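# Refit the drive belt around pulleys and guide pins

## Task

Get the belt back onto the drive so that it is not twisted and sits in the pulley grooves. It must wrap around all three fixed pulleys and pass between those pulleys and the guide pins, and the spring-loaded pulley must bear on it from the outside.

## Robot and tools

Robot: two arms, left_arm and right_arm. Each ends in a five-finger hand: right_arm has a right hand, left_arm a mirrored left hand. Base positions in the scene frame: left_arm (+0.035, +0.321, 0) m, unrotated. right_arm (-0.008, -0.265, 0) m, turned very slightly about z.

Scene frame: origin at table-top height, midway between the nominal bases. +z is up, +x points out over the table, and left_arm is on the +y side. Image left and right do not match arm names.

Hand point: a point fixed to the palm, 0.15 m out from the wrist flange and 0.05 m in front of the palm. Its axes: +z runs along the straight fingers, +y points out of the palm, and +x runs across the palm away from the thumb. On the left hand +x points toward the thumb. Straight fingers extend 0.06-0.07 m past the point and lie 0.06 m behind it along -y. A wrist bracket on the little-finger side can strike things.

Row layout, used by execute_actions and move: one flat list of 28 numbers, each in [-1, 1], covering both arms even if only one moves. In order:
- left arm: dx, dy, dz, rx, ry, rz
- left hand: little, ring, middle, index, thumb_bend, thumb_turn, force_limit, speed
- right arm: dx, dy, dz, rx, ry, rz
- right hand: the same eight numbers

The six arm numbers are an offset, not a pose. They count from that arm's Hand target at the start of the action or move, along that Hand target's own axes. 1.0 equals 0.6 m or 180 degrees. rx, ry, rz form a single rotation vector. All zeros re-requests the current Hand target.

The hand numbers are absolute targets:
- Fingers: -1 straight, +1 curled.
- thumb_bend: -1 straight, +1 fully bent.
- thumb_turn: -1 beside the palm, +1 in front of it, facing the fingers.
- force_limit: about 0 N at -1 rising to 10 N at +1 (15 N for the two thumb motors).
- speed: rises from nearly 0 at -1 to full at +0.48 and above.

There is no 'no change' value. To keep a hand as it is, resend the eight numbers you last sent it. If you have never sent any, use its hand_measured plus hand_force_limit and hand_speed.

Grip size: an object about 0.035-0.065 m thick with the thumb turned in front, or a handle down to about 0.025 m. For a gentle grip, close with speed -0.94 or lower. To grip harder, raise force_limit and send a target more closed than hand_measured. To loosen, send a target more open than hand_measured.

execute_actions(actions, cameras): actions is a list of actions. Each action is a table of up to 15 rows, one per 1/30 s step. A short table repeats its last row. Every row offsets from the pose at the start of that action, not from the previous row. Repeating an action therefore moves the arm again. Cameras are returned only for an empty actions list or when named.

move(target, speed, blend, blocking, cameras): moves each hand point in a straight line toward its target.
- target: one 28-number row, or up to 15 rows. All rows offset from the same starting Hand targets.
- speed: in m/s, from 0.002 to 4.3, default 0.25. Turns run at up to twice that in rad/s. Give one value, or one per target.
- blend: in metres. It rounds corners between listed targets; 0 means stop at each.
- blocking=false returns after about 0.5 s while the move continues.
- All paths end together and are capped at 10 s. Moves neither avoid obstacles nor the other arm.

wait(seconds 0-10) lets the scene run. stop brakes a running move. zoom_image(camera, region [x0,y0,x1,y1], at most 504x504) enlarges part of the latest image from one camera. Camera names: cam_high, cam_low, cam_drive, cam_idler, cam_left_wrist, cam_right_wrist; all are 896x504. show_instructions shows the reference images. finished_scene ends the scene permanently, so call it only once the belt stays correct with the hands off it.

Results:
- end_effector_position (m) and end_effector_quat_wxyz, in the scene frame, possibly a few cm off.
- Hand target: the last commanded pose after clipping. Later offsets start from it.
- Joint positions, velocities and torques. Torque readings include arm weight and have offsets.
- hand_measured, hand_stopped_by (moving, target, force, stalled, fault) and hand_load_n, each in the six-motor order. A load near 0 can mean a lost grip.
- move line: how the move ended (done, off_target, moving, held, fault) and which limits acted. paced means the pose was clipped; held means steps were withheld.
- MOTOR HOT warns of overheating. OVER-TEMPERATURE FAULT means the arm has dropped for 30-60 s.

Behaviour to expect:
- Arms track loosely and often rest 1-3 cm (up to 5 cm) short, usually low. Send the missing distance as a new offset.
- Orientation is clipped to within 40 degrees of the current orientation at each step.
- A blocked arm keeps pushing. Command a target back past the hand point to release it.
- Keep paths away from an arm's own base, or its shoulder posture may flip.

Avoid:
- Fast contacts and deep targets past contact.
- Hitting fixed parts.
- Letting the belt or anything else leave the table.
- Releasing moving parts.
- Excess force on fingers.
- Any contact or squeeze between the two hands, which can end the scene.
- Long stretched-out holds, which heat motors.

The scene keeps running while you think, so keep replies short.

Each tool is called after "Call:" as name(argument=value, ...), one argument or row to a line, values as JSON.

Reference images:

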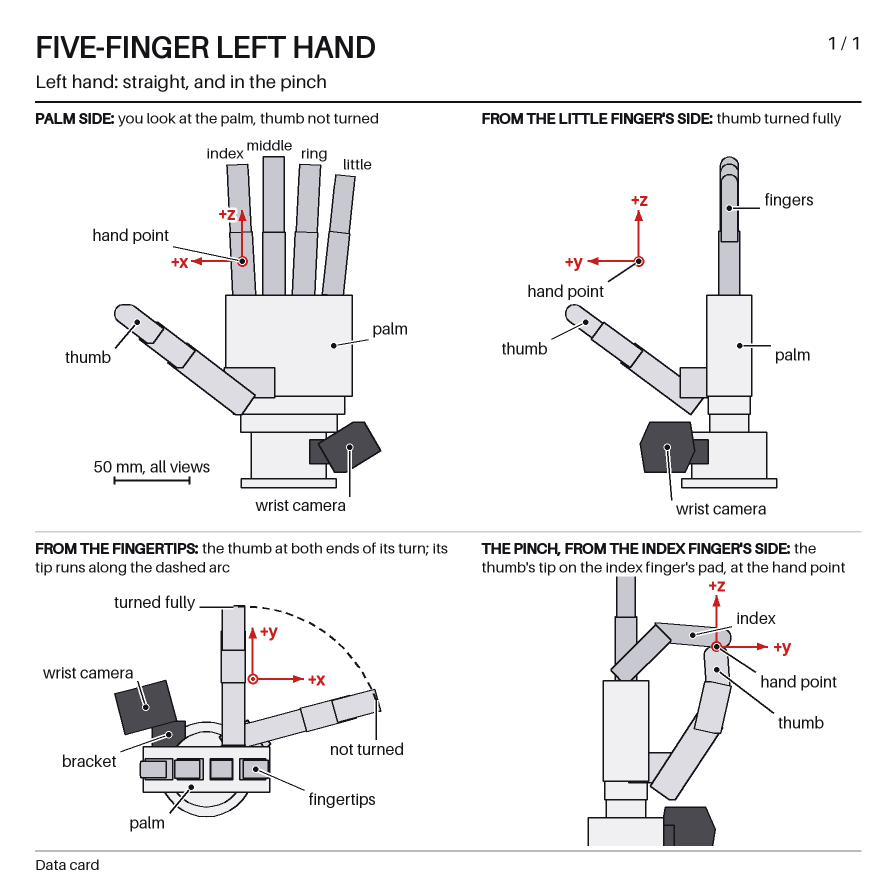

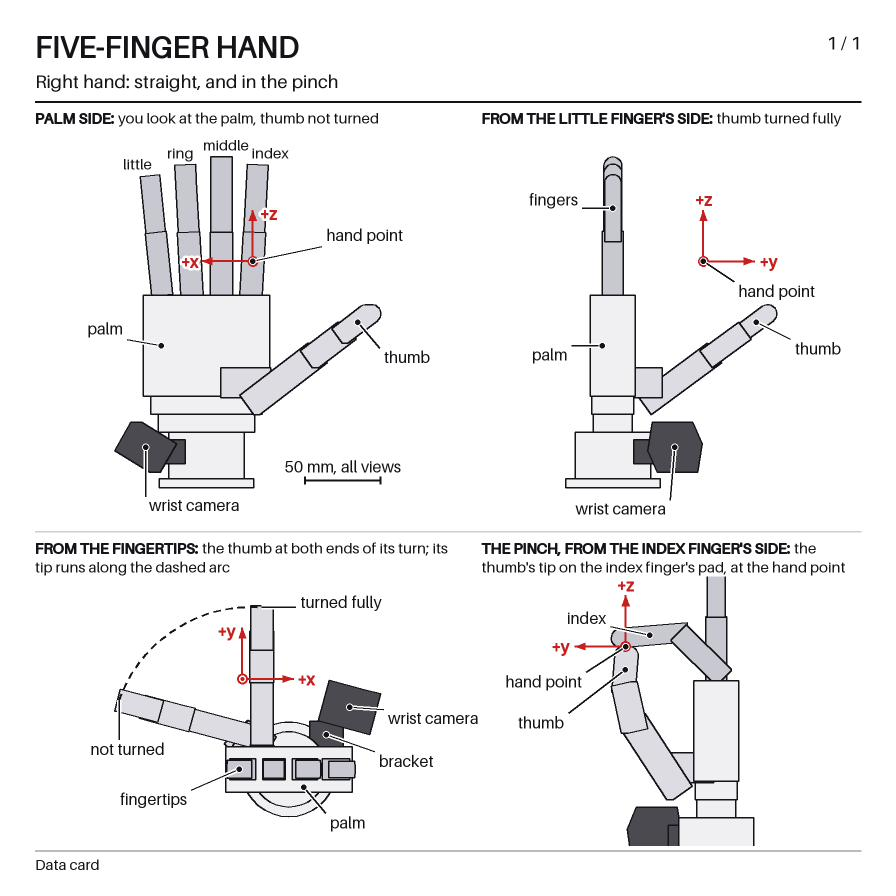

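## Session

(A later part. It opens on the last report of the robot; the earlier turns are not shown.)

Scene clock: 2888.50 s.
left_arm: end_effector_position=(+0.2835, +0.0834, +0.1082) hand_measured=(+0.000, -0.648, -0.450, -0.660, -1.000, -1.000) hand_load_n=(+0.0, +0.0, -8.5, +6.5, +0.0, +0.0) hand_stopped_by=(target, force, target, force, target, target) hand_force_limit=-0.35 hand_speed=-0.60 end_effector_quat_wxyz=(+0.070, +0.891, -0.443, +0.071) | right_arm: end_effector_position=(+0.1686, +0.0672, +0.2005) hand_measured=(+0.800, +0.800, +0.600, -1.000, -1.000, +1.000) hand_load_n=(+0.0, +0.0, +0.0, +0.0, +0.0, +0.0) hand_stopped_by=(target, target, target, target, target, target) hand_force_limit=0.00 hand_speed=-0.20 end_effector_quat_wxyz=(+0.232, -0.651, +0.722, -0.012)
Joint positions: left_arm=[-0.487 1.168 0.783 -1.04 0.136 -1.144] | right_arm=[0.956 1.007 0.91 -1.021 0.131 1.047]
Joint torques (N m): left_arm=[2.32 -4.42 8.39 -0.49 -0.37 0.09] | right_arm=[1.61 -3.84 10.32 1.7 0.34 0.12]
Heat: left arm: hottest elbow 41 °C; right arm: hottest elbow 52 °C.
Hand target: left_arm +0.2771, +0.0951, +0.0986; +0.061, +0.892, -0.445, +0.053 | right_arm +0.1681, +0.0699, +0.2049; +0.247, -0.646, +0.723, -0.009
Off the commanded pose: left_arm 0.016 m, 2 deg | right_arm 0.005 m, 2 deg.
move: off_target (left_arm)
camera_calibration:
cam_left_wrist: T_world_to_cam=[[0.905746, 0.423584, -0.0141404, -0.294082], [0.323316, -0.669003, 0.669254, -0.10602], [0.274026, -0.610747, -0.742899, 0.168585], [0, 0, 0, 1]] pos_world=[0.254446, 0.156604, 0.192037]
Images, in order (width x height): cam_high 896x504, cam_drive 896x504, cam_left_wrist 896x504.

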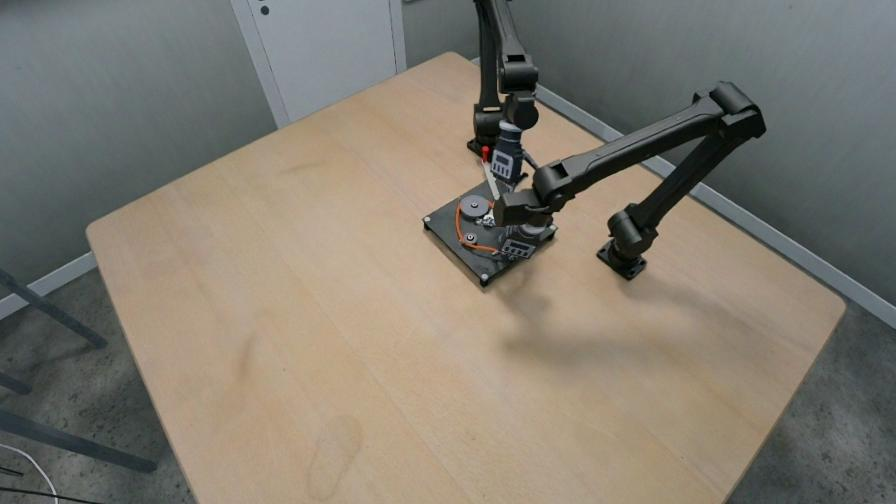

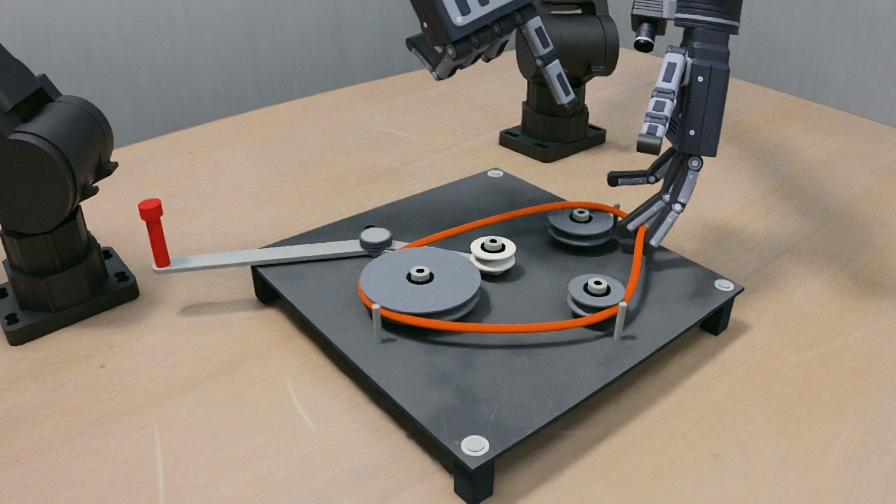

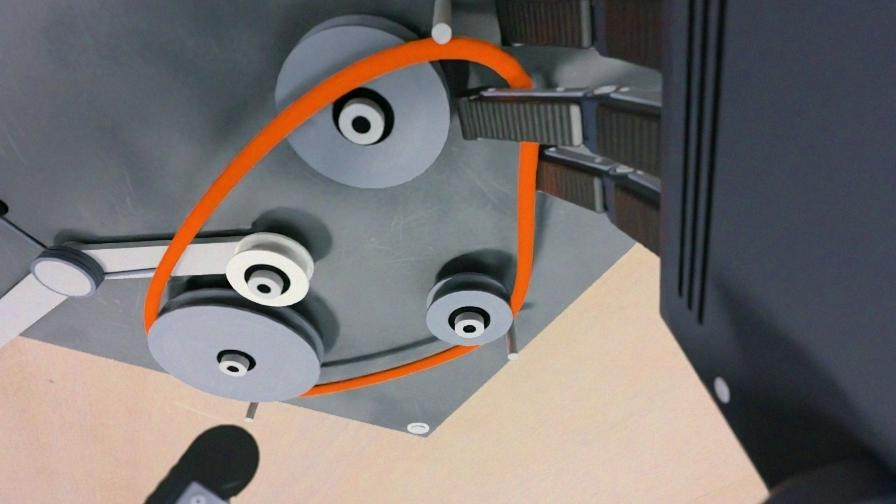

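Call:
move(
  target=[-0.0167,0.0,-0.0007,0,0.0556,0,0.0,-0.5,-0.45,-0.5,-1,-1,-0.35,-0.6,0,0,0,0,0,0,0.8,0.8,0.6,-1,-1,1,0,-0.2],
  speed=0.04,
  cameras=["cam_left_wrist","cam_drive","cam_idler"],
)

Call:
zoom_image(
  camera="cam_left_wrist",
  region=[250, 0, 560, 200],
)

Call:
zoom_image(
  camera="cam_drive",
  region=[530, 180, 670, 270],
)

Scene clock: 2955.70 s.
left_arm: end_effector_position=(+0.2781, +0.0914, +0.1100) hand_measured=(+0.000, -0.646, -0.450, -0.660, -1.000, -1.000) hand_load_n=(+0.0, -0.5, -7.5, +7.0, +0.0, +0.0) hand_stopped_by=(target, force, target, force, target, target) hand_force_limit=-0.35 hand_speed=-0.60 end_effector_quat_wxyz=(+0.108, +0.885, -0.431, +0.143) | right_arm: end_effector_position=(+0.1686, +0.0671, +0.2003) hand_measured=(+0.800, +0.800, +0.600, -1.000, -1.000, +1.000) hand_load_n=(+0.0, +0.0, +0.0, +0.0, +0.0, +0.0) hand_stopped_by=(target, target, target, target, target, target) hand_force_limit=0.00 hand_speed=-0.20 end_effector_quat_wxyz=(+0.232, -0.651, +0.722, -0.012)
Joint positions: left_arm=[-0.423 1.046 0.658 -0.899 0.224 -1.12] | right_arm=[0.956 1.007 0.909 -1.021 0.131 1.047]
Joint torques (N m): left_arm=[2.37 -3.25 7.91 0.38 -0.19 0.23] | right_arm=[1.2 -4.07 10.39 1.72 0.36 0.13]
Heat: left arm: hottest elbow 40 °C; right arm: hottest elbow 46 °C.
Hand target: left_arm +0.2711, +0.1031, +0.0974; +0.099, +0.884, -0.438, +0.130 | right_arm +0.1680, +0.0698, +0.2047; +0.247, -0.646, +0.722, -0.009
Off the commanded pose: left_arm 0.018 m, 2 deg | right_arm 0.005 m, 2 deg.
move: off_target (left_arm)
camera_calibration:
cam_left_wrist: T_world_to_cam=[[0.896859, 0.442179, 0.0109929, -0.294463], [0.268735, -0.56447, 0.780484, -0.106755], [0.351319, -0.69703, -0.625079, 0.149626], [0, 0, 0, 1]] pos_world=[0.240214, 0.174239, 0.180085]
Images, in order (width x height): cam_drive 896x504, cam_idler 896x504, cam_left_wrist 896x504.

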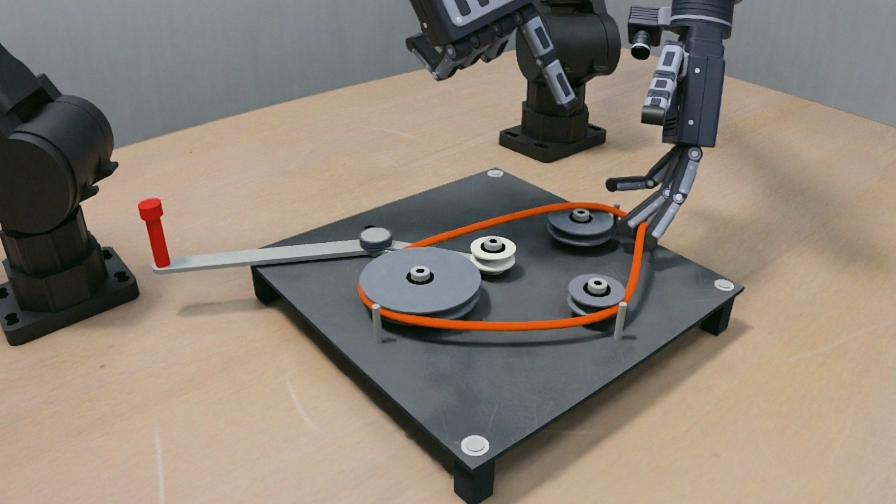

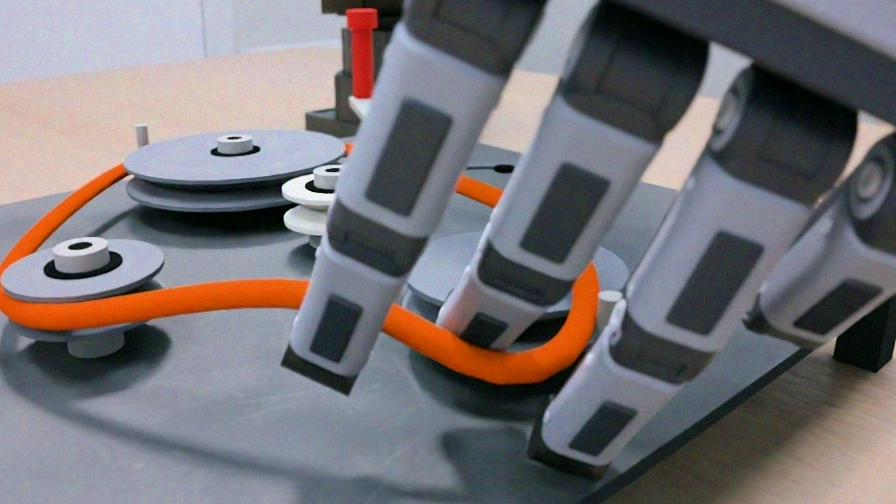

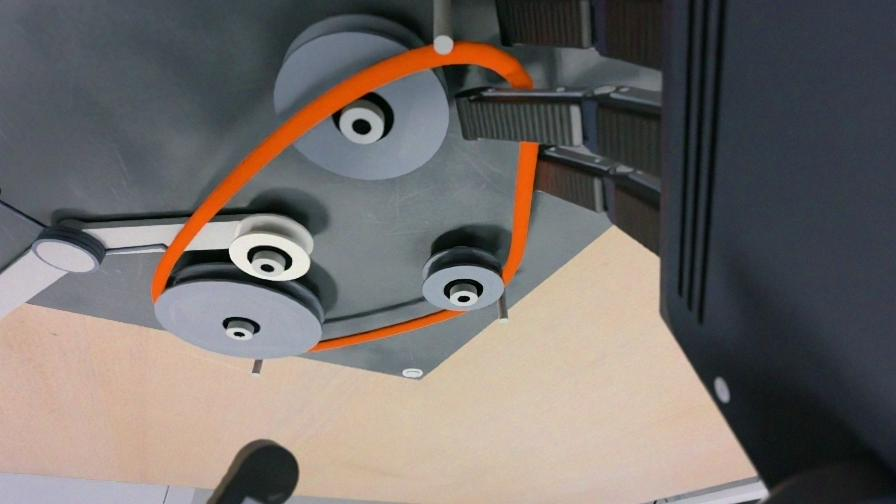

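Scaled by 1.626 from the camera's 896x504 image, which has a finer 1280x720 frame.

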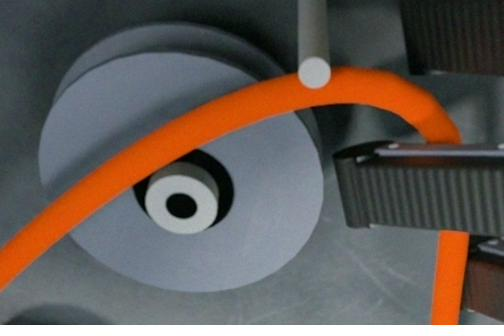

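Scaled by 3.600 from the camera's 896x504 image, which has a finer 1280x720 frame.

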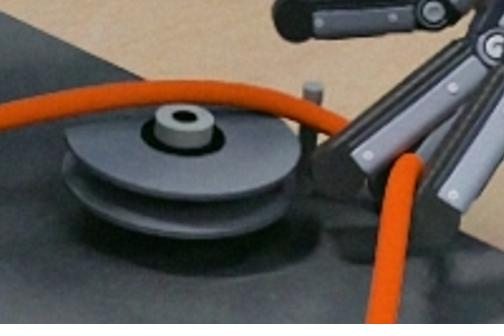

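Call:
zoom_image(
  camera="cam_idler",
  region=[380, 200, 680, 460],
)

Scaled by 1.680 from the camera's 896x504 image, which has a finer 1280x720 frame.

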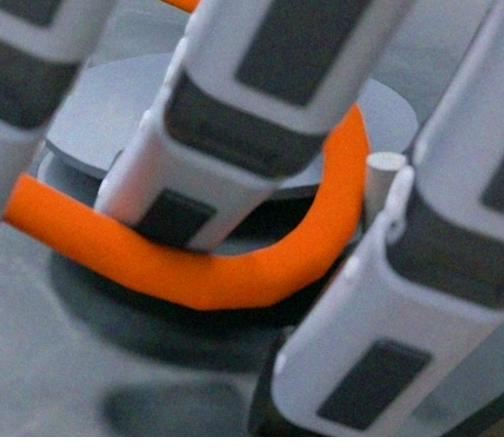

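Call:
move(
  target=[0,0,0,0,0,0,0.0,-0.45,-0.45,-0.5,-1,-1,-0.35,-0.8,0,0,0,0,0,0,0.8,0.8,0.6,-1,-1,1,0,-0.2],
  speed=0.04,
  cameras=["cam_left_wrist","cam_idler"],
)

Call:
zoom_image(
  camera="cam_left_wrist",
  region=[250, 0, 560, 200],
)

Call:
zoom_image(
  camera="cam_idler",
  region=[380, 200, 680, 460],
)

Scene clock: 2973.63 s.
left_arm: end_effector_position=(+0.2784, +0.0927, +0.1090) hand_measured=(+0.000, -0.558, -0.450, -0.660, -1.000, -1.000) hand_load_n=(+0.0, +3.5, -11.0, +7.5, +0.0, +0.0) hand_stopped_by=(target, force, target, force, target, target) hand_force_limit=-0.35 hand_speed=-0.80 end_effector_quat_wxyz=(+0.107, +0.885, -0.430, +0.143) | right_arm: end_effector_position=(+0.1686, +0.0671, +0.2003) hand_measured=(+0.800, +0.800, +0.600, -1.000, -1.000, +1.000) hand_load_n=(+0.0, +0.5, +0.0, +0.0, +0.0, +0.0) hand_stopped_by=(target, target, target, target, target, target) hand_force_limit=0.00 hand_speed=-0.20 end_effector_quat_wxyz=(+0.232, -0.651, +0.722, -0.012)
Joint positions: left_arm=[-0.42 1.046 0.656 -0.897 0.223 -1.117] | right_arm=[0.956 1.007 0.909 -1.021 0.131 1.047]
Joint torques (N m): left_arm=[2.37 -3.19 8.06 0.29 -0.11 0.22] | right_arm=[1.14 -4.13 10.45 1.7 0.36 0.12]
Heat: left arm: hottest elbow 40 °C; right arm: hottest elbow 46 °C.
Hand target: left_arm +0.2711, +0.1031, +0.0975; +0.099, +0.884, -0.438, +0.130 | right_arm +0.1680, +0.0698, +0.2047; +0.247, -0.646, +0.722, -0.009
Off the commanded pose: left_arm 0.017 m, 2 deg | right_arm 0.005 m, 2 deg.
move: off_target (left_arm)
camera_calibration:
cam_left_wrist: T_world_to_cam=[[0.896126, 0.443635, 0.0120817, -0.295299], [0.269348, -0.565307, 0.779667, -0.105315], [0.352717, -0.695426, -0.626078, 0.149354], [0, 0, 0, 1]] pos_world=[0.240312, 0.175334, 0.179185]
Images, in order (width x height): cam_idler 896x504, cam_left_wrist 896x504.

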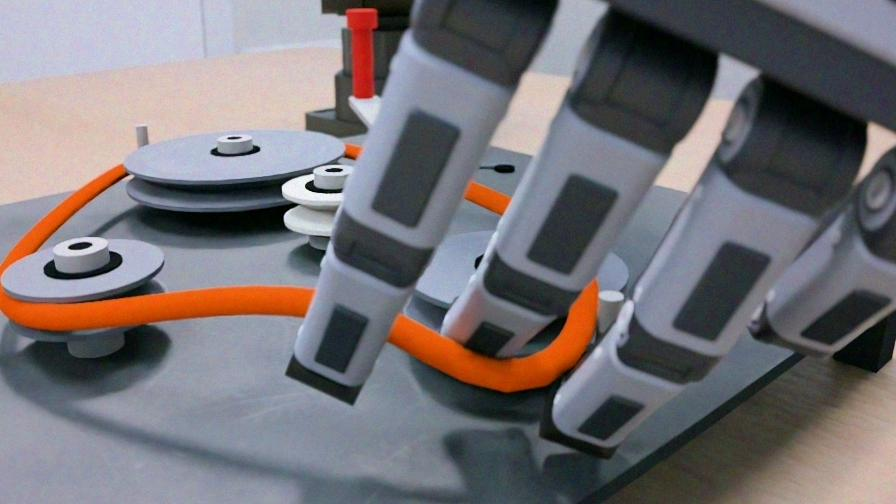

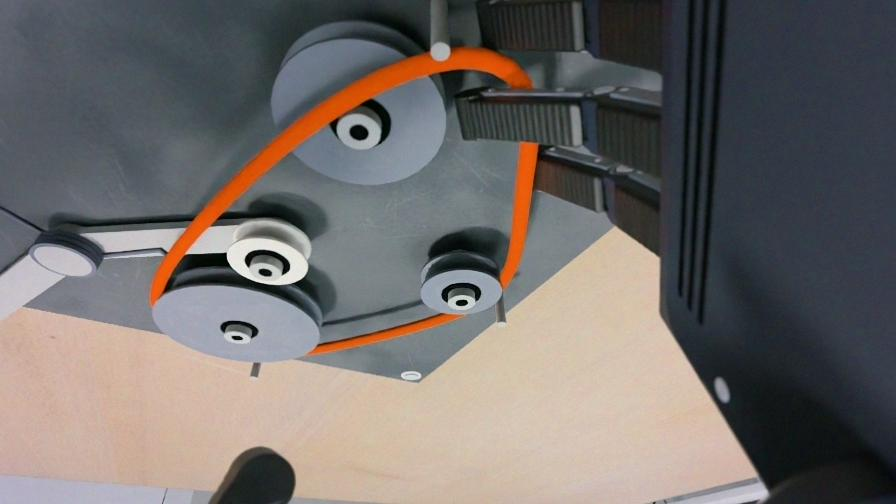

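Scaled by 1.626 from the camera's 896x504 image, which has a finer 1280x720 frame.

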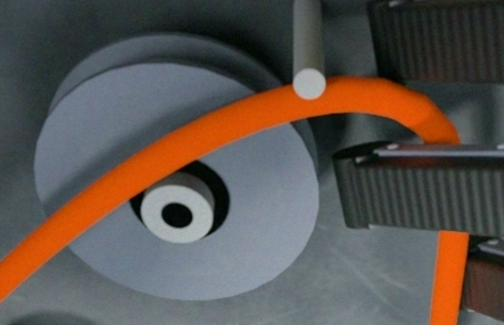

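Scaled by 1.680 from the camera's 896x504 image, which has a finer 1280x720 frame.

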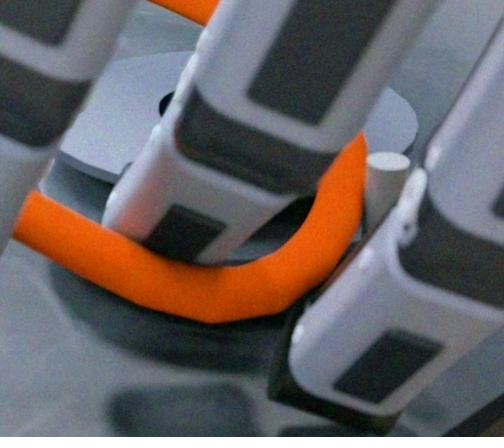

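Call:
execute_actions(
  actions=[
    [[0,0,0,0,0,0,0.8,-0.45,-0.45,-0.5,-1,-1,-0.35,-0.5,0,0,0,0,0,0,0.8,0.8,0.6,-1,-1,1,0,-0.2]],
    [[0,0,0,0,0,0,0.8,-0.45,-0.45,-0.5,-1,-1,-0.35,-0.5,0,0,0,0,0,0,0.8,0.8,0.6,-1,-1,1,0,-0.2]],
    [[0,0,0,0,0,0,0.8,-0.45,-0.45,-0.5,-1,-1,-0.35,-0.5,0,0,0,0,0,0,0.8,0.8,0.6,-1,-1,1,0,-0.2]],
  ],
  cameras=["cam_left_wrist","cam_drive","cam_right_wrist"],
)

Call:
zoom_image(
  camera="cam_drive",
  region=[500, 20, 700, 270],
)

Scene clock: 2999.77 s.
left_arm: end_effector_position=(+0.2783, +0.0927, +0.1090) hand_measured=(+0.800, -0.558, -0.450, -0.660, -1.000, -1.000) hand_load_n=(+0.0, +3.5, -10.5, +7.5, +0.0, +0.0) hand_stopped_by=(target, force, target, force, target, target) hand_force_limit=-0.35 hand_speed=-0.50 end_effector_quat_wxyz=(+0.107, +0.885, -0.430, +0.143) | right_arm: end_effector_position=(+0.1686, +0.0671, +0.2003) hand_measured=(+0.800, +0.800, +0.600, -1.000, -1.000, +1.000) hand_load_n=(+0.0, +0.0, +0.0, +0.0, +0.0, +0.0) hand_stopped_by=(target, target, target, target, target, target) hand_force_limit=0.00 hand_speed=-0.20 end_effector_quat_wxyz=(+0.232, -0.651, +0.722, -0.012)
Joint positions: left_arm=[-0.42 1.046 0.656 -0.897 0.223 -1.117] | right_arm=[0.956 1.007 0.909 -1.021 0.131 1.047]
Joint torques (N m): left_arm=[2.37 -3.19 8.08 0.29 -0.12 0.2] | right_arm=[1.14 -4.19 10.36 1.92 0.39 0.12]
Heat: left arm: hottest elbow 40 °C; right arm: hottest elbow 45 °C.
Hand target: left_arm +0.2711, +0.1031, +0.0975; +0.099, +0.884, -0.438, +0.130 | right_arm +0.1680, +0.0698, +0.2047; +0.247, -0.646, +0.722, -0.009
Off the commanded pose: left_arm 0.017 m, 2 deg | right_arm 0.005 m, 2 deg.
Step readings (end_effector_position of left_arm | right_arm):
0: (+0.2783, +0.0927, +0.1090) | (+0.1686, +0.0671, +0.2003)
1: (+0.2783, +0.0927, +0.1090) | (+0.1686, +0.0671, +0.2003)
2: (+0.2783, +0.0927, +0.1090) | (+0.1686, +0.0671, +0.2003)
4: (+0.2783, +0.0927, +0.1090) | (+0.1686, +0.0671, +0.2003)
8: (+0.2783, +0.0927, +0.1090) | (+0.1686, +0.0671, +0.2003)
15: (+0.2783, +0.0927, +0.1090) | (+0.1686, +0.0671, +0.2003)
16: (+0.2783, +0.0927, +0.1090) | (+0.1686, +0.0671, +0.2003)
17: (+0.2783, +0.0927, +0.1090) | (+0.1686, +0.0671, +0.2003)
19: (+0.2783, +0.0927, +0.1090) | (+0.1686, +0.0671, +0.2003)
23: (+0.2783, +0.0927, +0.1090) | (+0.1686, +0.0671, +0.2003)
30: (+0.2783, +0.0927, +0.1090) | (+0.1686, +0.0671, +0.2003)
31: (+0.2783, +0.0927, +0.1090) | (+0.1686, +0.0671, +0.2003)
32: (+0.2783, +0.0927, +0.1090) | (+0.1686, +0.0671, +0.2003)
34: (+0.2783, +0.0927, +0.1090) | (+0.1686, +0.0671, +0.2003)
38: (+0.2783, +0.0927, +0.1090) | (+0.1686, +0.0671, +0.2003)
45: (+0.2783, +0.0927, +0.1090) | (+0.1686, +0.0671, +0.2003)
camera_calibration:
cam_left_wrist: T_world_to_cam=[[0.896301, 0.443277, 0.0122194, -0.295348], [0.269026, -0.56546, 0.779667, -0.105154], [0.352518, -0.695529, -0.626075, 0.149489], [0, 0, 0, 1]] pos_world=[0.240312, 0.175435, 0.179185]
cam_right_wrist: T_world_to_cam=[[-0.940222, -0.0893214, -0.32864, 0.225828], [-0.29082, 0.712731, 0.638309, -0.123954], [0.177217, 0.695727, -0.696102, 0.18035], [0, 0, 0, 1]] pos_world=[0.144319, -0.0169568, 0.278879]
Images, in order (width x height): cam_drive 896x504, cam_left_wrist 896x504, cam_right_wrist 896x504.

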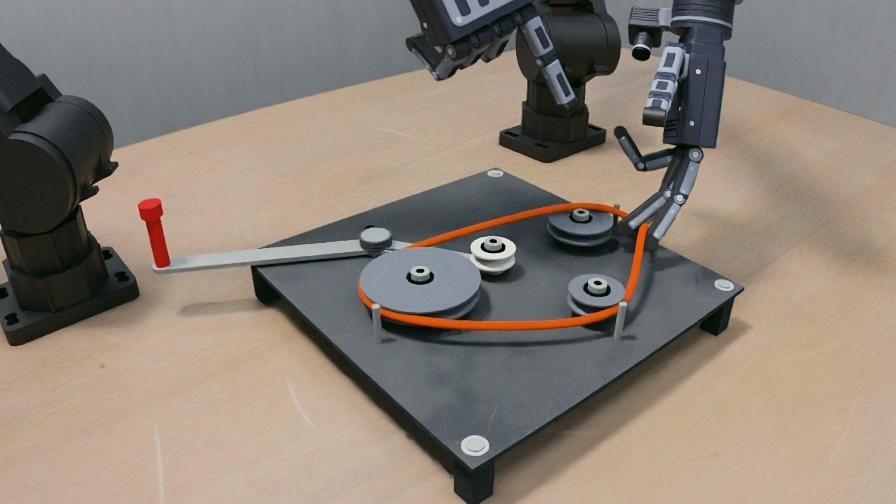

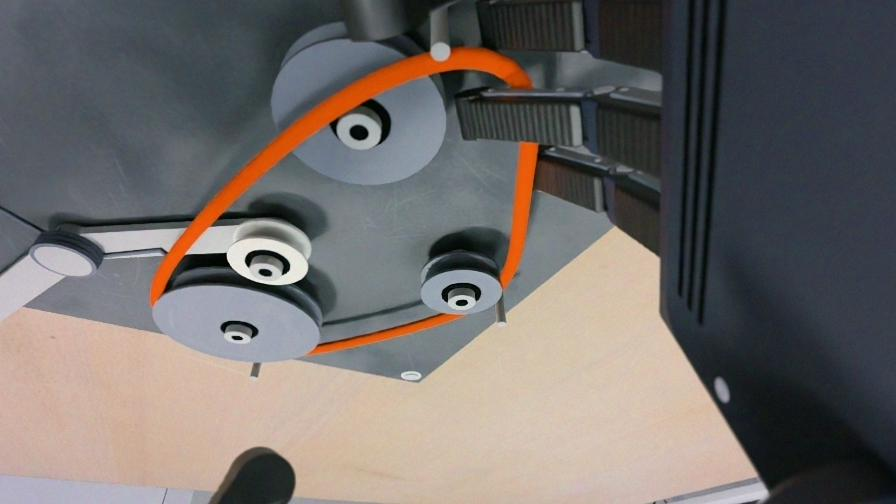

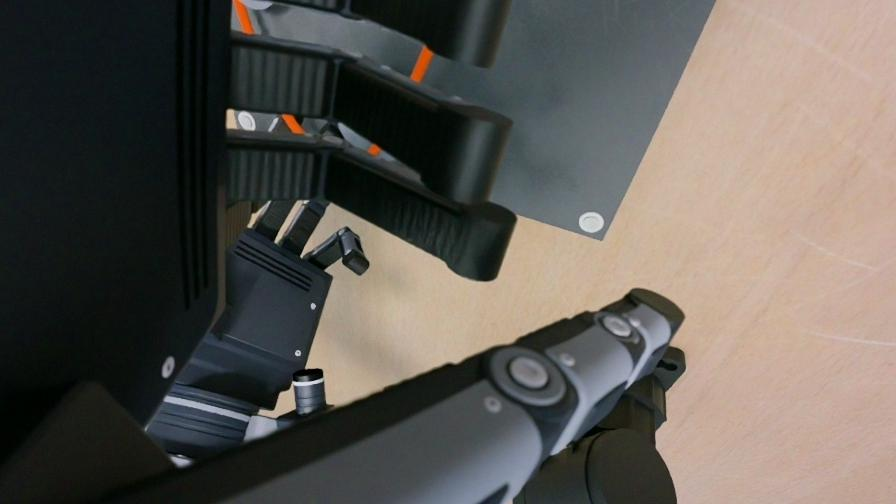

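Scaled by 2.016 from the camera's 896x504 image, which has a finer 1280x720 frame.

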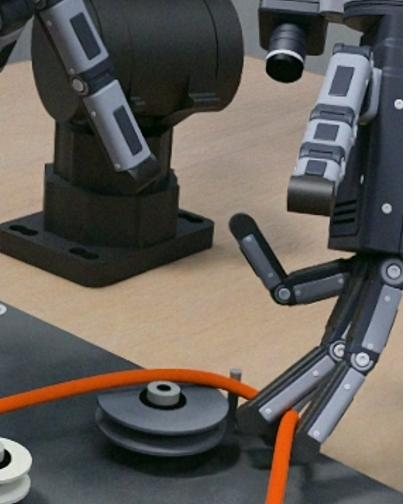

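Call:
move(
  target=[0,0,0,0,0,0,0.8,-0.45,-0.45,-0.5,-1,-1,-0.35,-0.5,0.0564,0.046,0.0932,0,0,0,0.8,0.8,0.6,-1,-1,1,0,-0.2],
  speed=0.08,
  cameras=["cam_left_wrist","cam_drive"],
)

Call:
zoom_image(
  camera="cam_drive",
  region=[480, 120, 680, 280],
)

Scene clock: 3028.57 s.
left_arm: end_effector_position=(+0.2783, +0.0927, +0.1090) hand_measured=(+0.800, -0.558, -0.450, -0.660, -1.000, -1.000) hand_load_n=(+0.0, +3.5, -10.5, +7.5, +0.0, +0.0) hand_stopped_by=(target, force, target, force, target, target) hand_force_limit=-0.35 hand_speed=-0.50 end_effector_quat_wxyz=(+0.107, +0.885, -0.430, +0.143) | right_arm: end_effector_position=(+0.1614, +0.0566, +0.1327) hand_measured=(+0.800, +0.800, +0.600, -1.000, -1.000, +1.000) hand_load_n=(+0.5, +0.0, +0.0, +0.0, +0.0, +0.0) hand_stopped_by=(target, target, target, target, target, target) hand_force_limit=0.00 hand_speed=-0.20 end_effector_quat_wxyz=(+0.235, -0.650, +0.722, -0.012)
Joint positions: left_arm=[-0.42 1.046 0.656 -0.897 0.223 -1.117] | right_arm=[0.956 1.003 0.724 -0.833 0.131 1.047]
Joint torques (N m): left_arm=[2.37 -3.19 8.08 0.29 -0.11 0.21] | right_arm=[0.97 -3.55 10.06 1.7 0.36 0.12]
Heat: left arm: hottest elbow 39 °C; right arm: hottest elbow 45 °C.
Hand target: left_arm +0.2711, +0.1031, +0.0975; +0.099, +0.884, -0.438, +0.130 | right_arm +0.1616, +0.0599, +0.1350; +0.247, -0.646, +0.722, -0.009
Off the commanded pose: left_arm 0.017 m, 2 deg | right_arm 0.004 m, 1 deg.
move: off_target (left_arm)
camera_calibration:
cam_left_wrist: T_world_to_cam=[[0.896301, 0.443277, 0.0122194, -0.295348], [0.269026, -0.56546, 0.779667, -0.105154], [0.352518, -0.695529, -0.626075, 0.149489], [0, 0, 0, 1]] pos_world=[0.240312, 0.175435, 0.179185]
Images, in order (width x height): cam_drive 896x504, cam_left_wrist 896x504.

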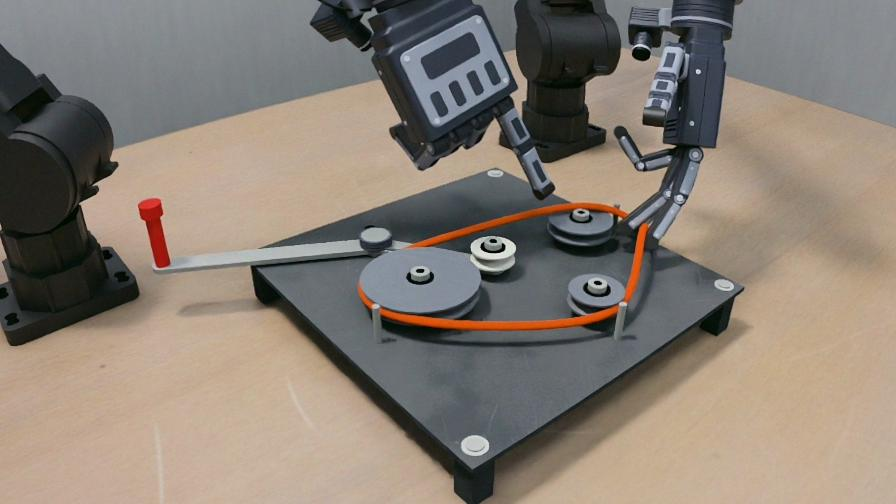

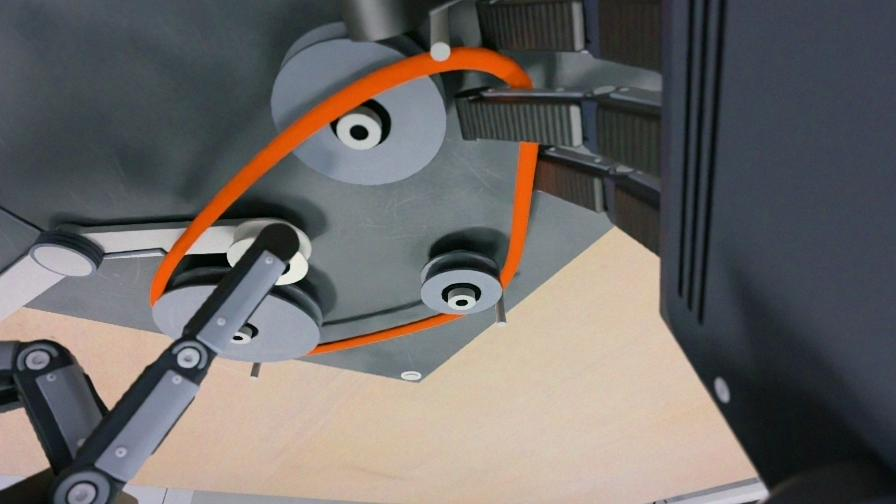

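Scaled by 2.520 from the camera's 896x504 image, which has a finer 1280x720 frame.

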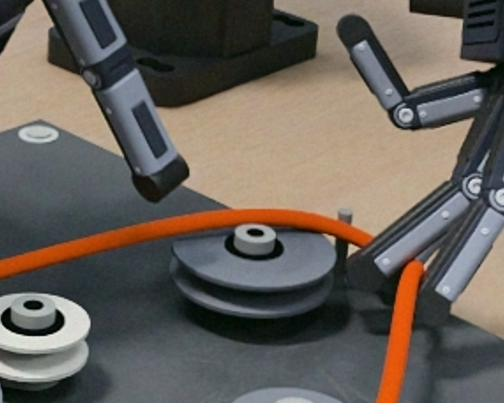

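Call:
move(
  target=[0,0,0,0,0,0,0.8,-0.45,-0.45,-0.5,-1,-1,-0.35,-0.5,-0.0004,0.0107,0.0312,0,0,0,0.8,0.8,0.6,-1,-1,1,0,-0.2],
  speed=0.05,
  cameras=["cam_left_wrist","cam_drive"],
)

Call:
zoom_image(
  camera="cam_drive",
  region=[500, 160, 660, 280],
)

Call:
zoom_image(
  camera="cam_left_wrist",
  region=[200, 0, 560, 240],
)

Scene clock: 3039.70 s.
left_arm: end_effector_position=(+0.2783, +0.0927, +0.1090) hand_measured=(+0.800, -0.558, -0.450, -0.660, -1.000, -1.000) hand_load_n=(+0.0, +3.5, -10.5, +7.5, +0.0, -0.5) hand_stopped_by=(target, force, target, force, target, target) hand_force_limit=-0.35 hand_speed=-0.50 end_effector_quat_wxyz=(+0.107, +0.885, -0.430, +0.143) | right_arm: end_effector_position=(+0.1625, +0.0633, +0.1229) hand_measured=(+0.800, +0.800, +0.600, -1.000, -1.000, +1.000) hand_load_n=(+0.0, +0.0, +0.0, +0.0, -0.5, +0.0) hand_stopped_by=(target, target, target, target, target, target) hand_force_limit=0.00 hand_speed=-0.20 end_effector_quat_wxyz=(+0.247, -0.648, +0.720, -0.009)
Joint positions: left_arm=[-0.42 1.046 0.656 -0.897 0.223 -1.117] | right_arm=[0.967 1.016 0.697 -0.769 0.137 1.057]
Joint torques (N m): left_arm=[2.37 -3.19 8.06 0.29 -0.11 0.2] | right_arm=[1.44 -2.02 10.17 1.91 0.35 0.16]
Heat: left arm: hottest elbow 39 °C; right arm: hottest elbow 45 °C.
Hand target: left_arm +0.2711, +0.1031, +0.0975; +0.099, +0.884, -0.438, +0.130 | right_arm +0.1624, +0.0668, +0.1164; +0.247, -0.646, +0.722, -0.009
Off the commanded pose: left_arm 0.017 m, 2 deg | right_arm 0.007 m, 0 deg.
move: off_target (left_arm)
camera_calibration:
cam_left_wrist: T_world_to_cam=[[0.896301, 0.443277, 0.0122194, -0.295348], [0.269026, -0.56546, 0.779667, -0.105154], [0.352518, -0.695529, -0.626075, 0.149489], [0, 0, 0, 1]] pos_world=[0.240312, 0.175435, 0.179185]
Images, in order (width x height): cam_drive 896x504, cam_left_wrist 896x504.

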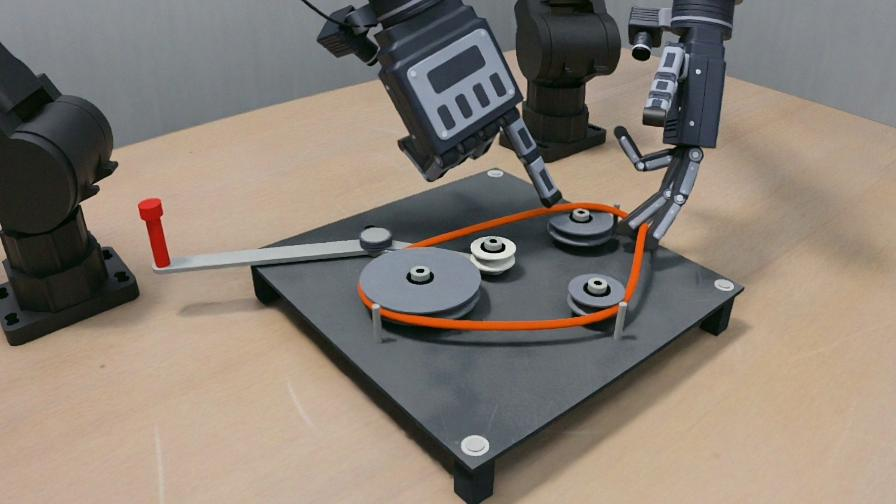

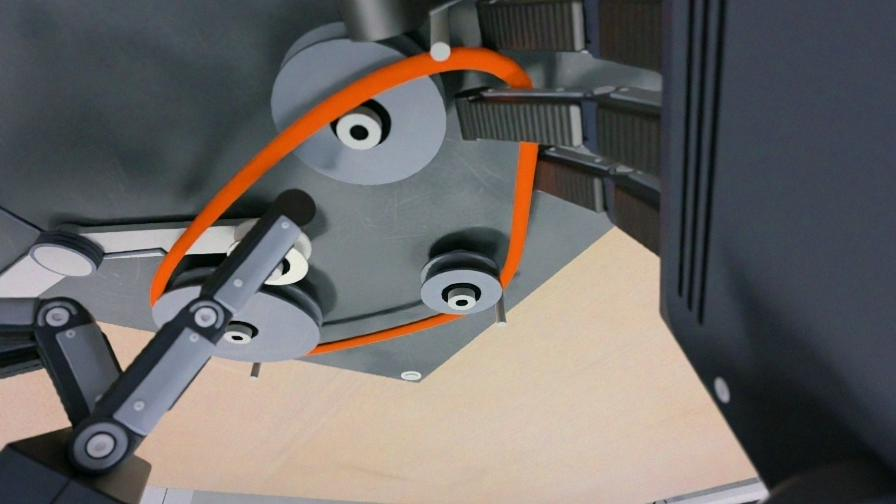

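Scaled by 3.150 from the camera's 896x504 image, which has a finer 1280x720 frame.

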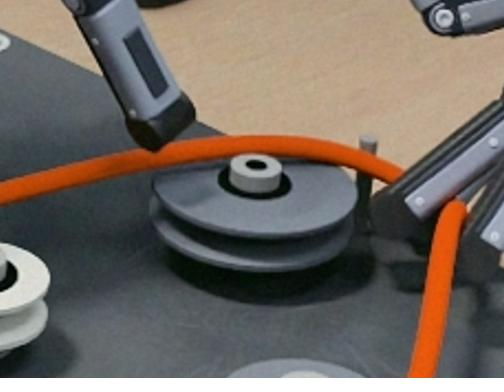

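Scaled by 1.400 from the camera's 896x504 image, which has a finer 1280x720 frame.

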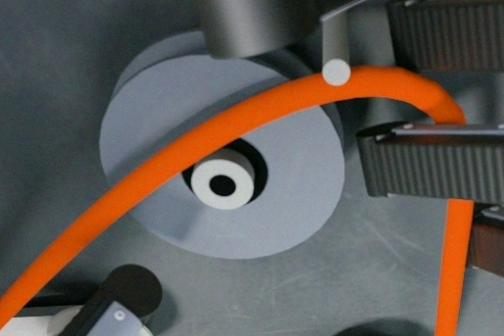

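Call:
move(
  target=[0,0,0,0,0,0,0.8,-0.45,-0.45,-0.5,-1,-1,-0.35,-0.5,0.0043,0.0077,0.02,0,0,0,0.8,0.8,0.6,-1,-1,1,0,-0.2],
  speed=0.04,
  cameras=["cam_left_wrist","cam_drive"],
)

Call:
zoom_image(
  camera="cam_drive",
  region=[500, 160, 660, 280],
)

Call:
zoom_image(
  camera="cam_left_wrist",
  region=[200, 0, 560, 240],
)

Scene clock: 3046.90 s.
left_arm: end_effector_position=(+0.2783, +0.0927, +0.1090) hand_measured=(+0.800, -0.558, -0.450, -0.660, -1.000, -1.000) hand_load_n=(+0.0, +3.5, -11.0, +7.5, +0.0, +0.0) hand_stopped_by=(target, force, target, force, target, target) hand_force_limit=-0.35 hand_speed=-0.50 end_effector_quat_wxyz=(+0.107, +0.885, -0.430, +0.143) | right_arm: end_effector_position=(+0.1628, +0.0657, +0.1102) hand_measured=(+0.800, +0.800, +0.600, -1.000, -1.000, +1.000) hand_load_n=(+0.0, +0.0, +0.0, +0.0, +0.0, +0.0) hand_stopped_by=(target, target, target, target, target, target) hand_force_limit=0.00 hand_speed=-0.20 end_effector_quat_wxyz=(+0.248, -0.648, +0.721, -0.009)
Joint positions: left_arm=[-0.42 1.046 0.656 -0.897 0.223 -1.117] | right_arm=[0.971 1.037 0.674 -0.725 0.138 1.06]
Joint torques (N m): left_arm=[2.37 -3.19 8.08 0.29 -0.11 0.21] | right_arm=[1.73 -1.38 9.85 1.87 0.38 0.12]
Heat: left arm: hottest elbow 39 °C; right arm: hottest elbow 44 °C.
Hand target: left_arm +0.2711, +0.1031, +0.0975; +0.099, +0.884, -0.438, +0.130 | right_arm +0.1625, +0.0689, +0.1035; +0.247, -0.646, +0.723, -0.009
Off the commanded pose: left_arm 0.017 m, 2 deg | right_arm 0.007 m, 0 deg.
move: off_target (left_arm)
camera_calibration:
cam_left_wrist: T_world_to_cam=[[0.896301, 0.443277, 0.0122194, -0.295348], [0.269026, -0.56546, 0.779667, -0.105154], [0.352518, -0.695529, -0.626075, 0.149489], [0, 0, 0, 1]] pos_world=[0.240312, 0.175435, 0.179185]
Images, in order (width x height): cam_drive 896x504, cam_left_wrist 896x504.

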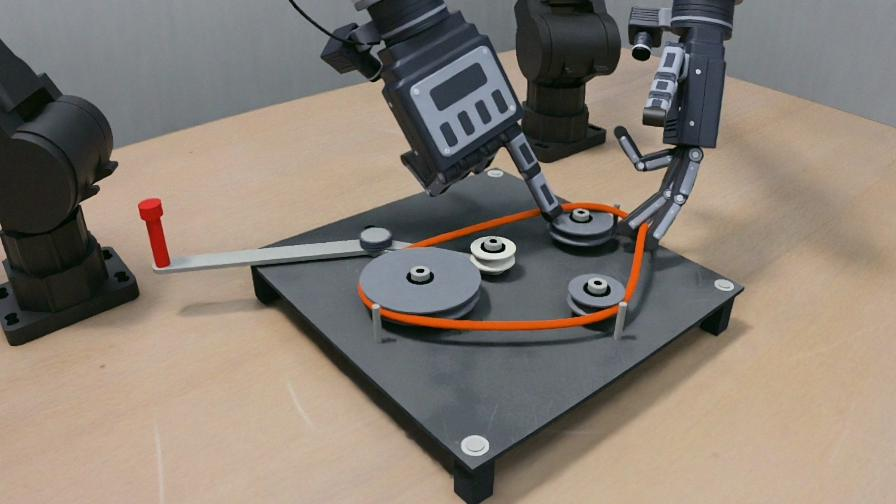

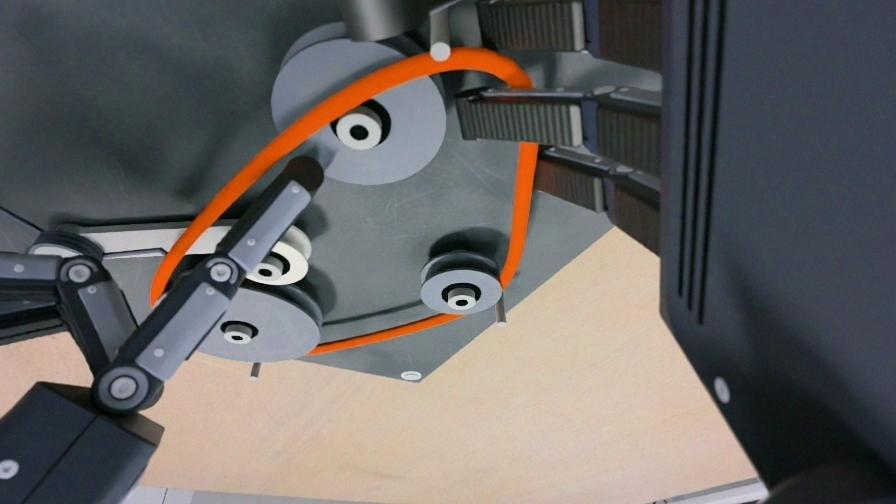

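Scaled by 3.150 from the camera's 896x504 image, which has a finer 1280x720 frame.

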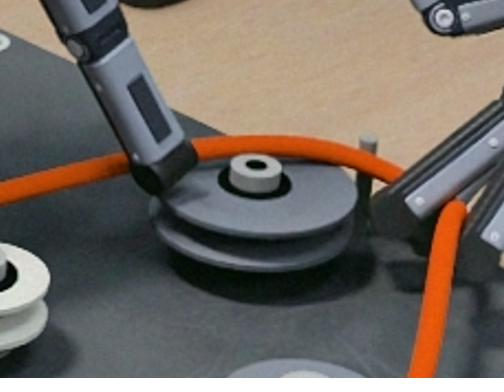

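Scaled by 1.400 from the camera's 896x504 image, which has a finer 1280x720 frame.

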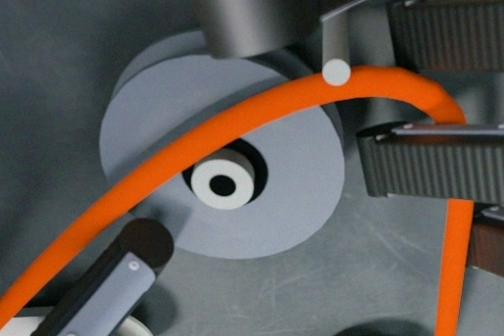

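Call:
move(
  target=[0,0,0,0,0,0,0.8,-0.45,-0.45,-0.5,-1,-1,-0.35,-0.5,-0.0277,0.0247,-0.0003,0,0,0,0.8,0.8,0.6,-1,-1,1,0,-0.2],
  speed=0.04,
  cameras=["cam_left_wrist","cam_drive"],
)

Call:
zoom_image(
  camera="cam_drive",
  region=[500, 160, 660, 280],
)

Call:
zoom_image(
  camera="cam_left_wrist",
  region=[200, 0, 560, 240],
)

Scene clock: 3055.90 s.
left_arm: end_effector_position=(+0.2788, +0.0923, +0.1093) hand_measured=(+0.800, -0.558, -0.450, -0.660, -1.000, -1.000) hand_load_n=(+0.0, +3.5, -11.5, +7.5, +0.0, +0.0) hand_stopped_by=(target, force, target, force, target, target) hand_force_limit=-0.35 hand_speed=-0.50 end_effector_quat_wxyz=(+0.108, +0.885, -0.430, +0.144) | right_arm: end_effector_position=(+0.1538, +0.0743, +0.1065) hand_measured=(+0.800, +0.800, +0.600, -1.000, -1.000, +1.000) hand_load_n=(+0.0, +0.0, +0.0, +0.5, +0.0, +0.0) hand_stopped_by=(target, target, target, target, target, target) hand_force_limit=0.00 hand_speed=-0.20 end_effector_quat_wxyz=(+0.249, -0.640, +0.727, -0.018)
Joint positions: left_arm=[-0.42 1.046 0.656 -0.894 0.224 -1.117] | right_arm=[1.031 1.049 0.674 -0.725 0.188 1.13]
Joint torques (N m): left_arm=[2.37 -3.19 8.08 0.2 -0.17 0.21] | right_arm=[2.02 -0.56 11.85 1.59 -0.29 0.1]
Heat: left arm: hottest elbow 39 °C; right arm: hottest elbow 44 °C.
Hand target: left_arm +0.2712, +0.1031, +0.0975; +0.099, +0.884, -0.438, +0.131 | right_arm +0.1493, +0.0869, +0.1045; +0.247, -0.646, +0.722, -0.009
Off the commanded pose: left_arm 0.018 m, 2 deg | right_arm 0.013 m, 1 deg.
move: off_target (left_arm, right_arm)
camera_calibration:
cam_left_wrist: T_world_to_cam=[[0.896432, 0.442987, 0.013098, -0.295712], [0.267277, -0.563966, 0.781349, -0.105645], [0.353514, -0.696925, -0.623957, 0.148827], [0, 0, 0, 1]] pos_world=[0.24071, 0.175138, 0.17928]
Images, in order (width x height): cam_drive 896x504, cam_left_wrist 896x504.

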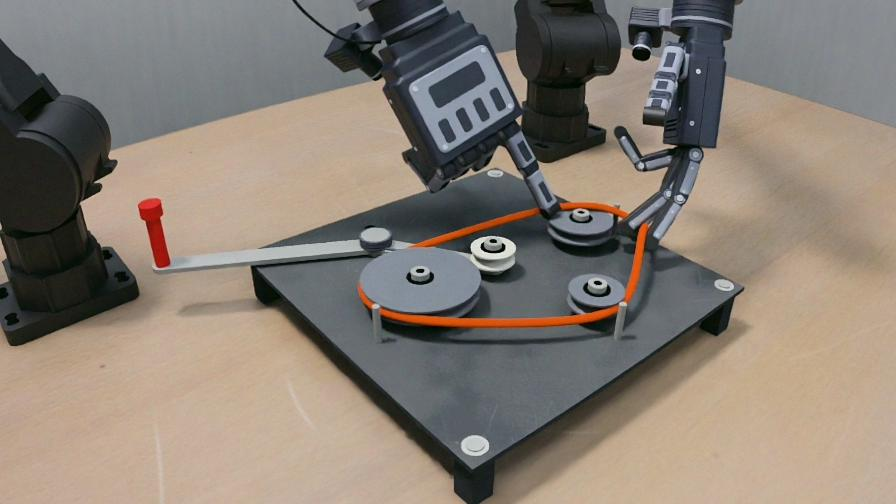

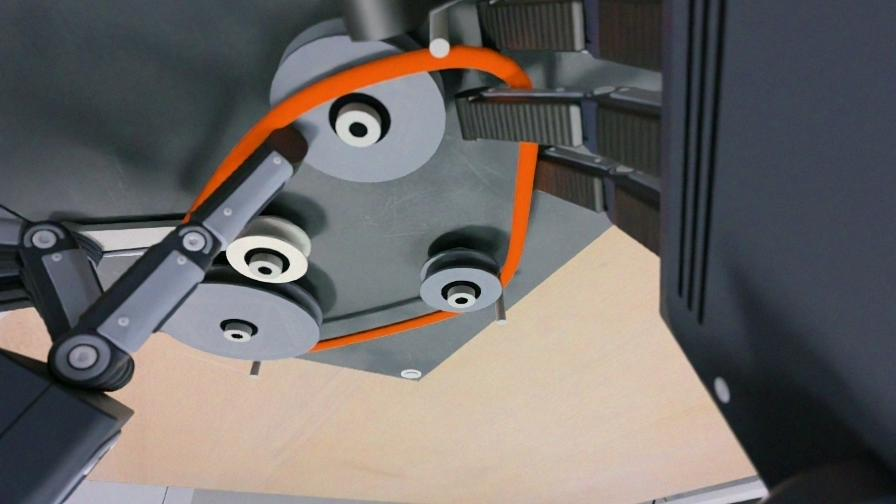

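Scaled by 3.150 from the camera's 896x504 image, which has a finer 1280x720 frame.

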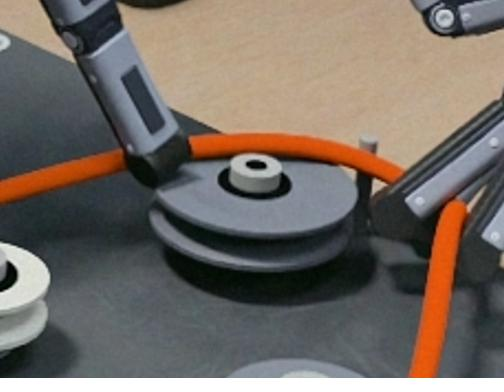

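Scaled by 1.400 from the camera's 896x504 image, which has a finer 1280x720 frame.

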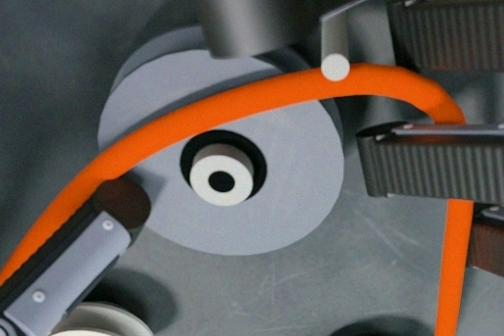

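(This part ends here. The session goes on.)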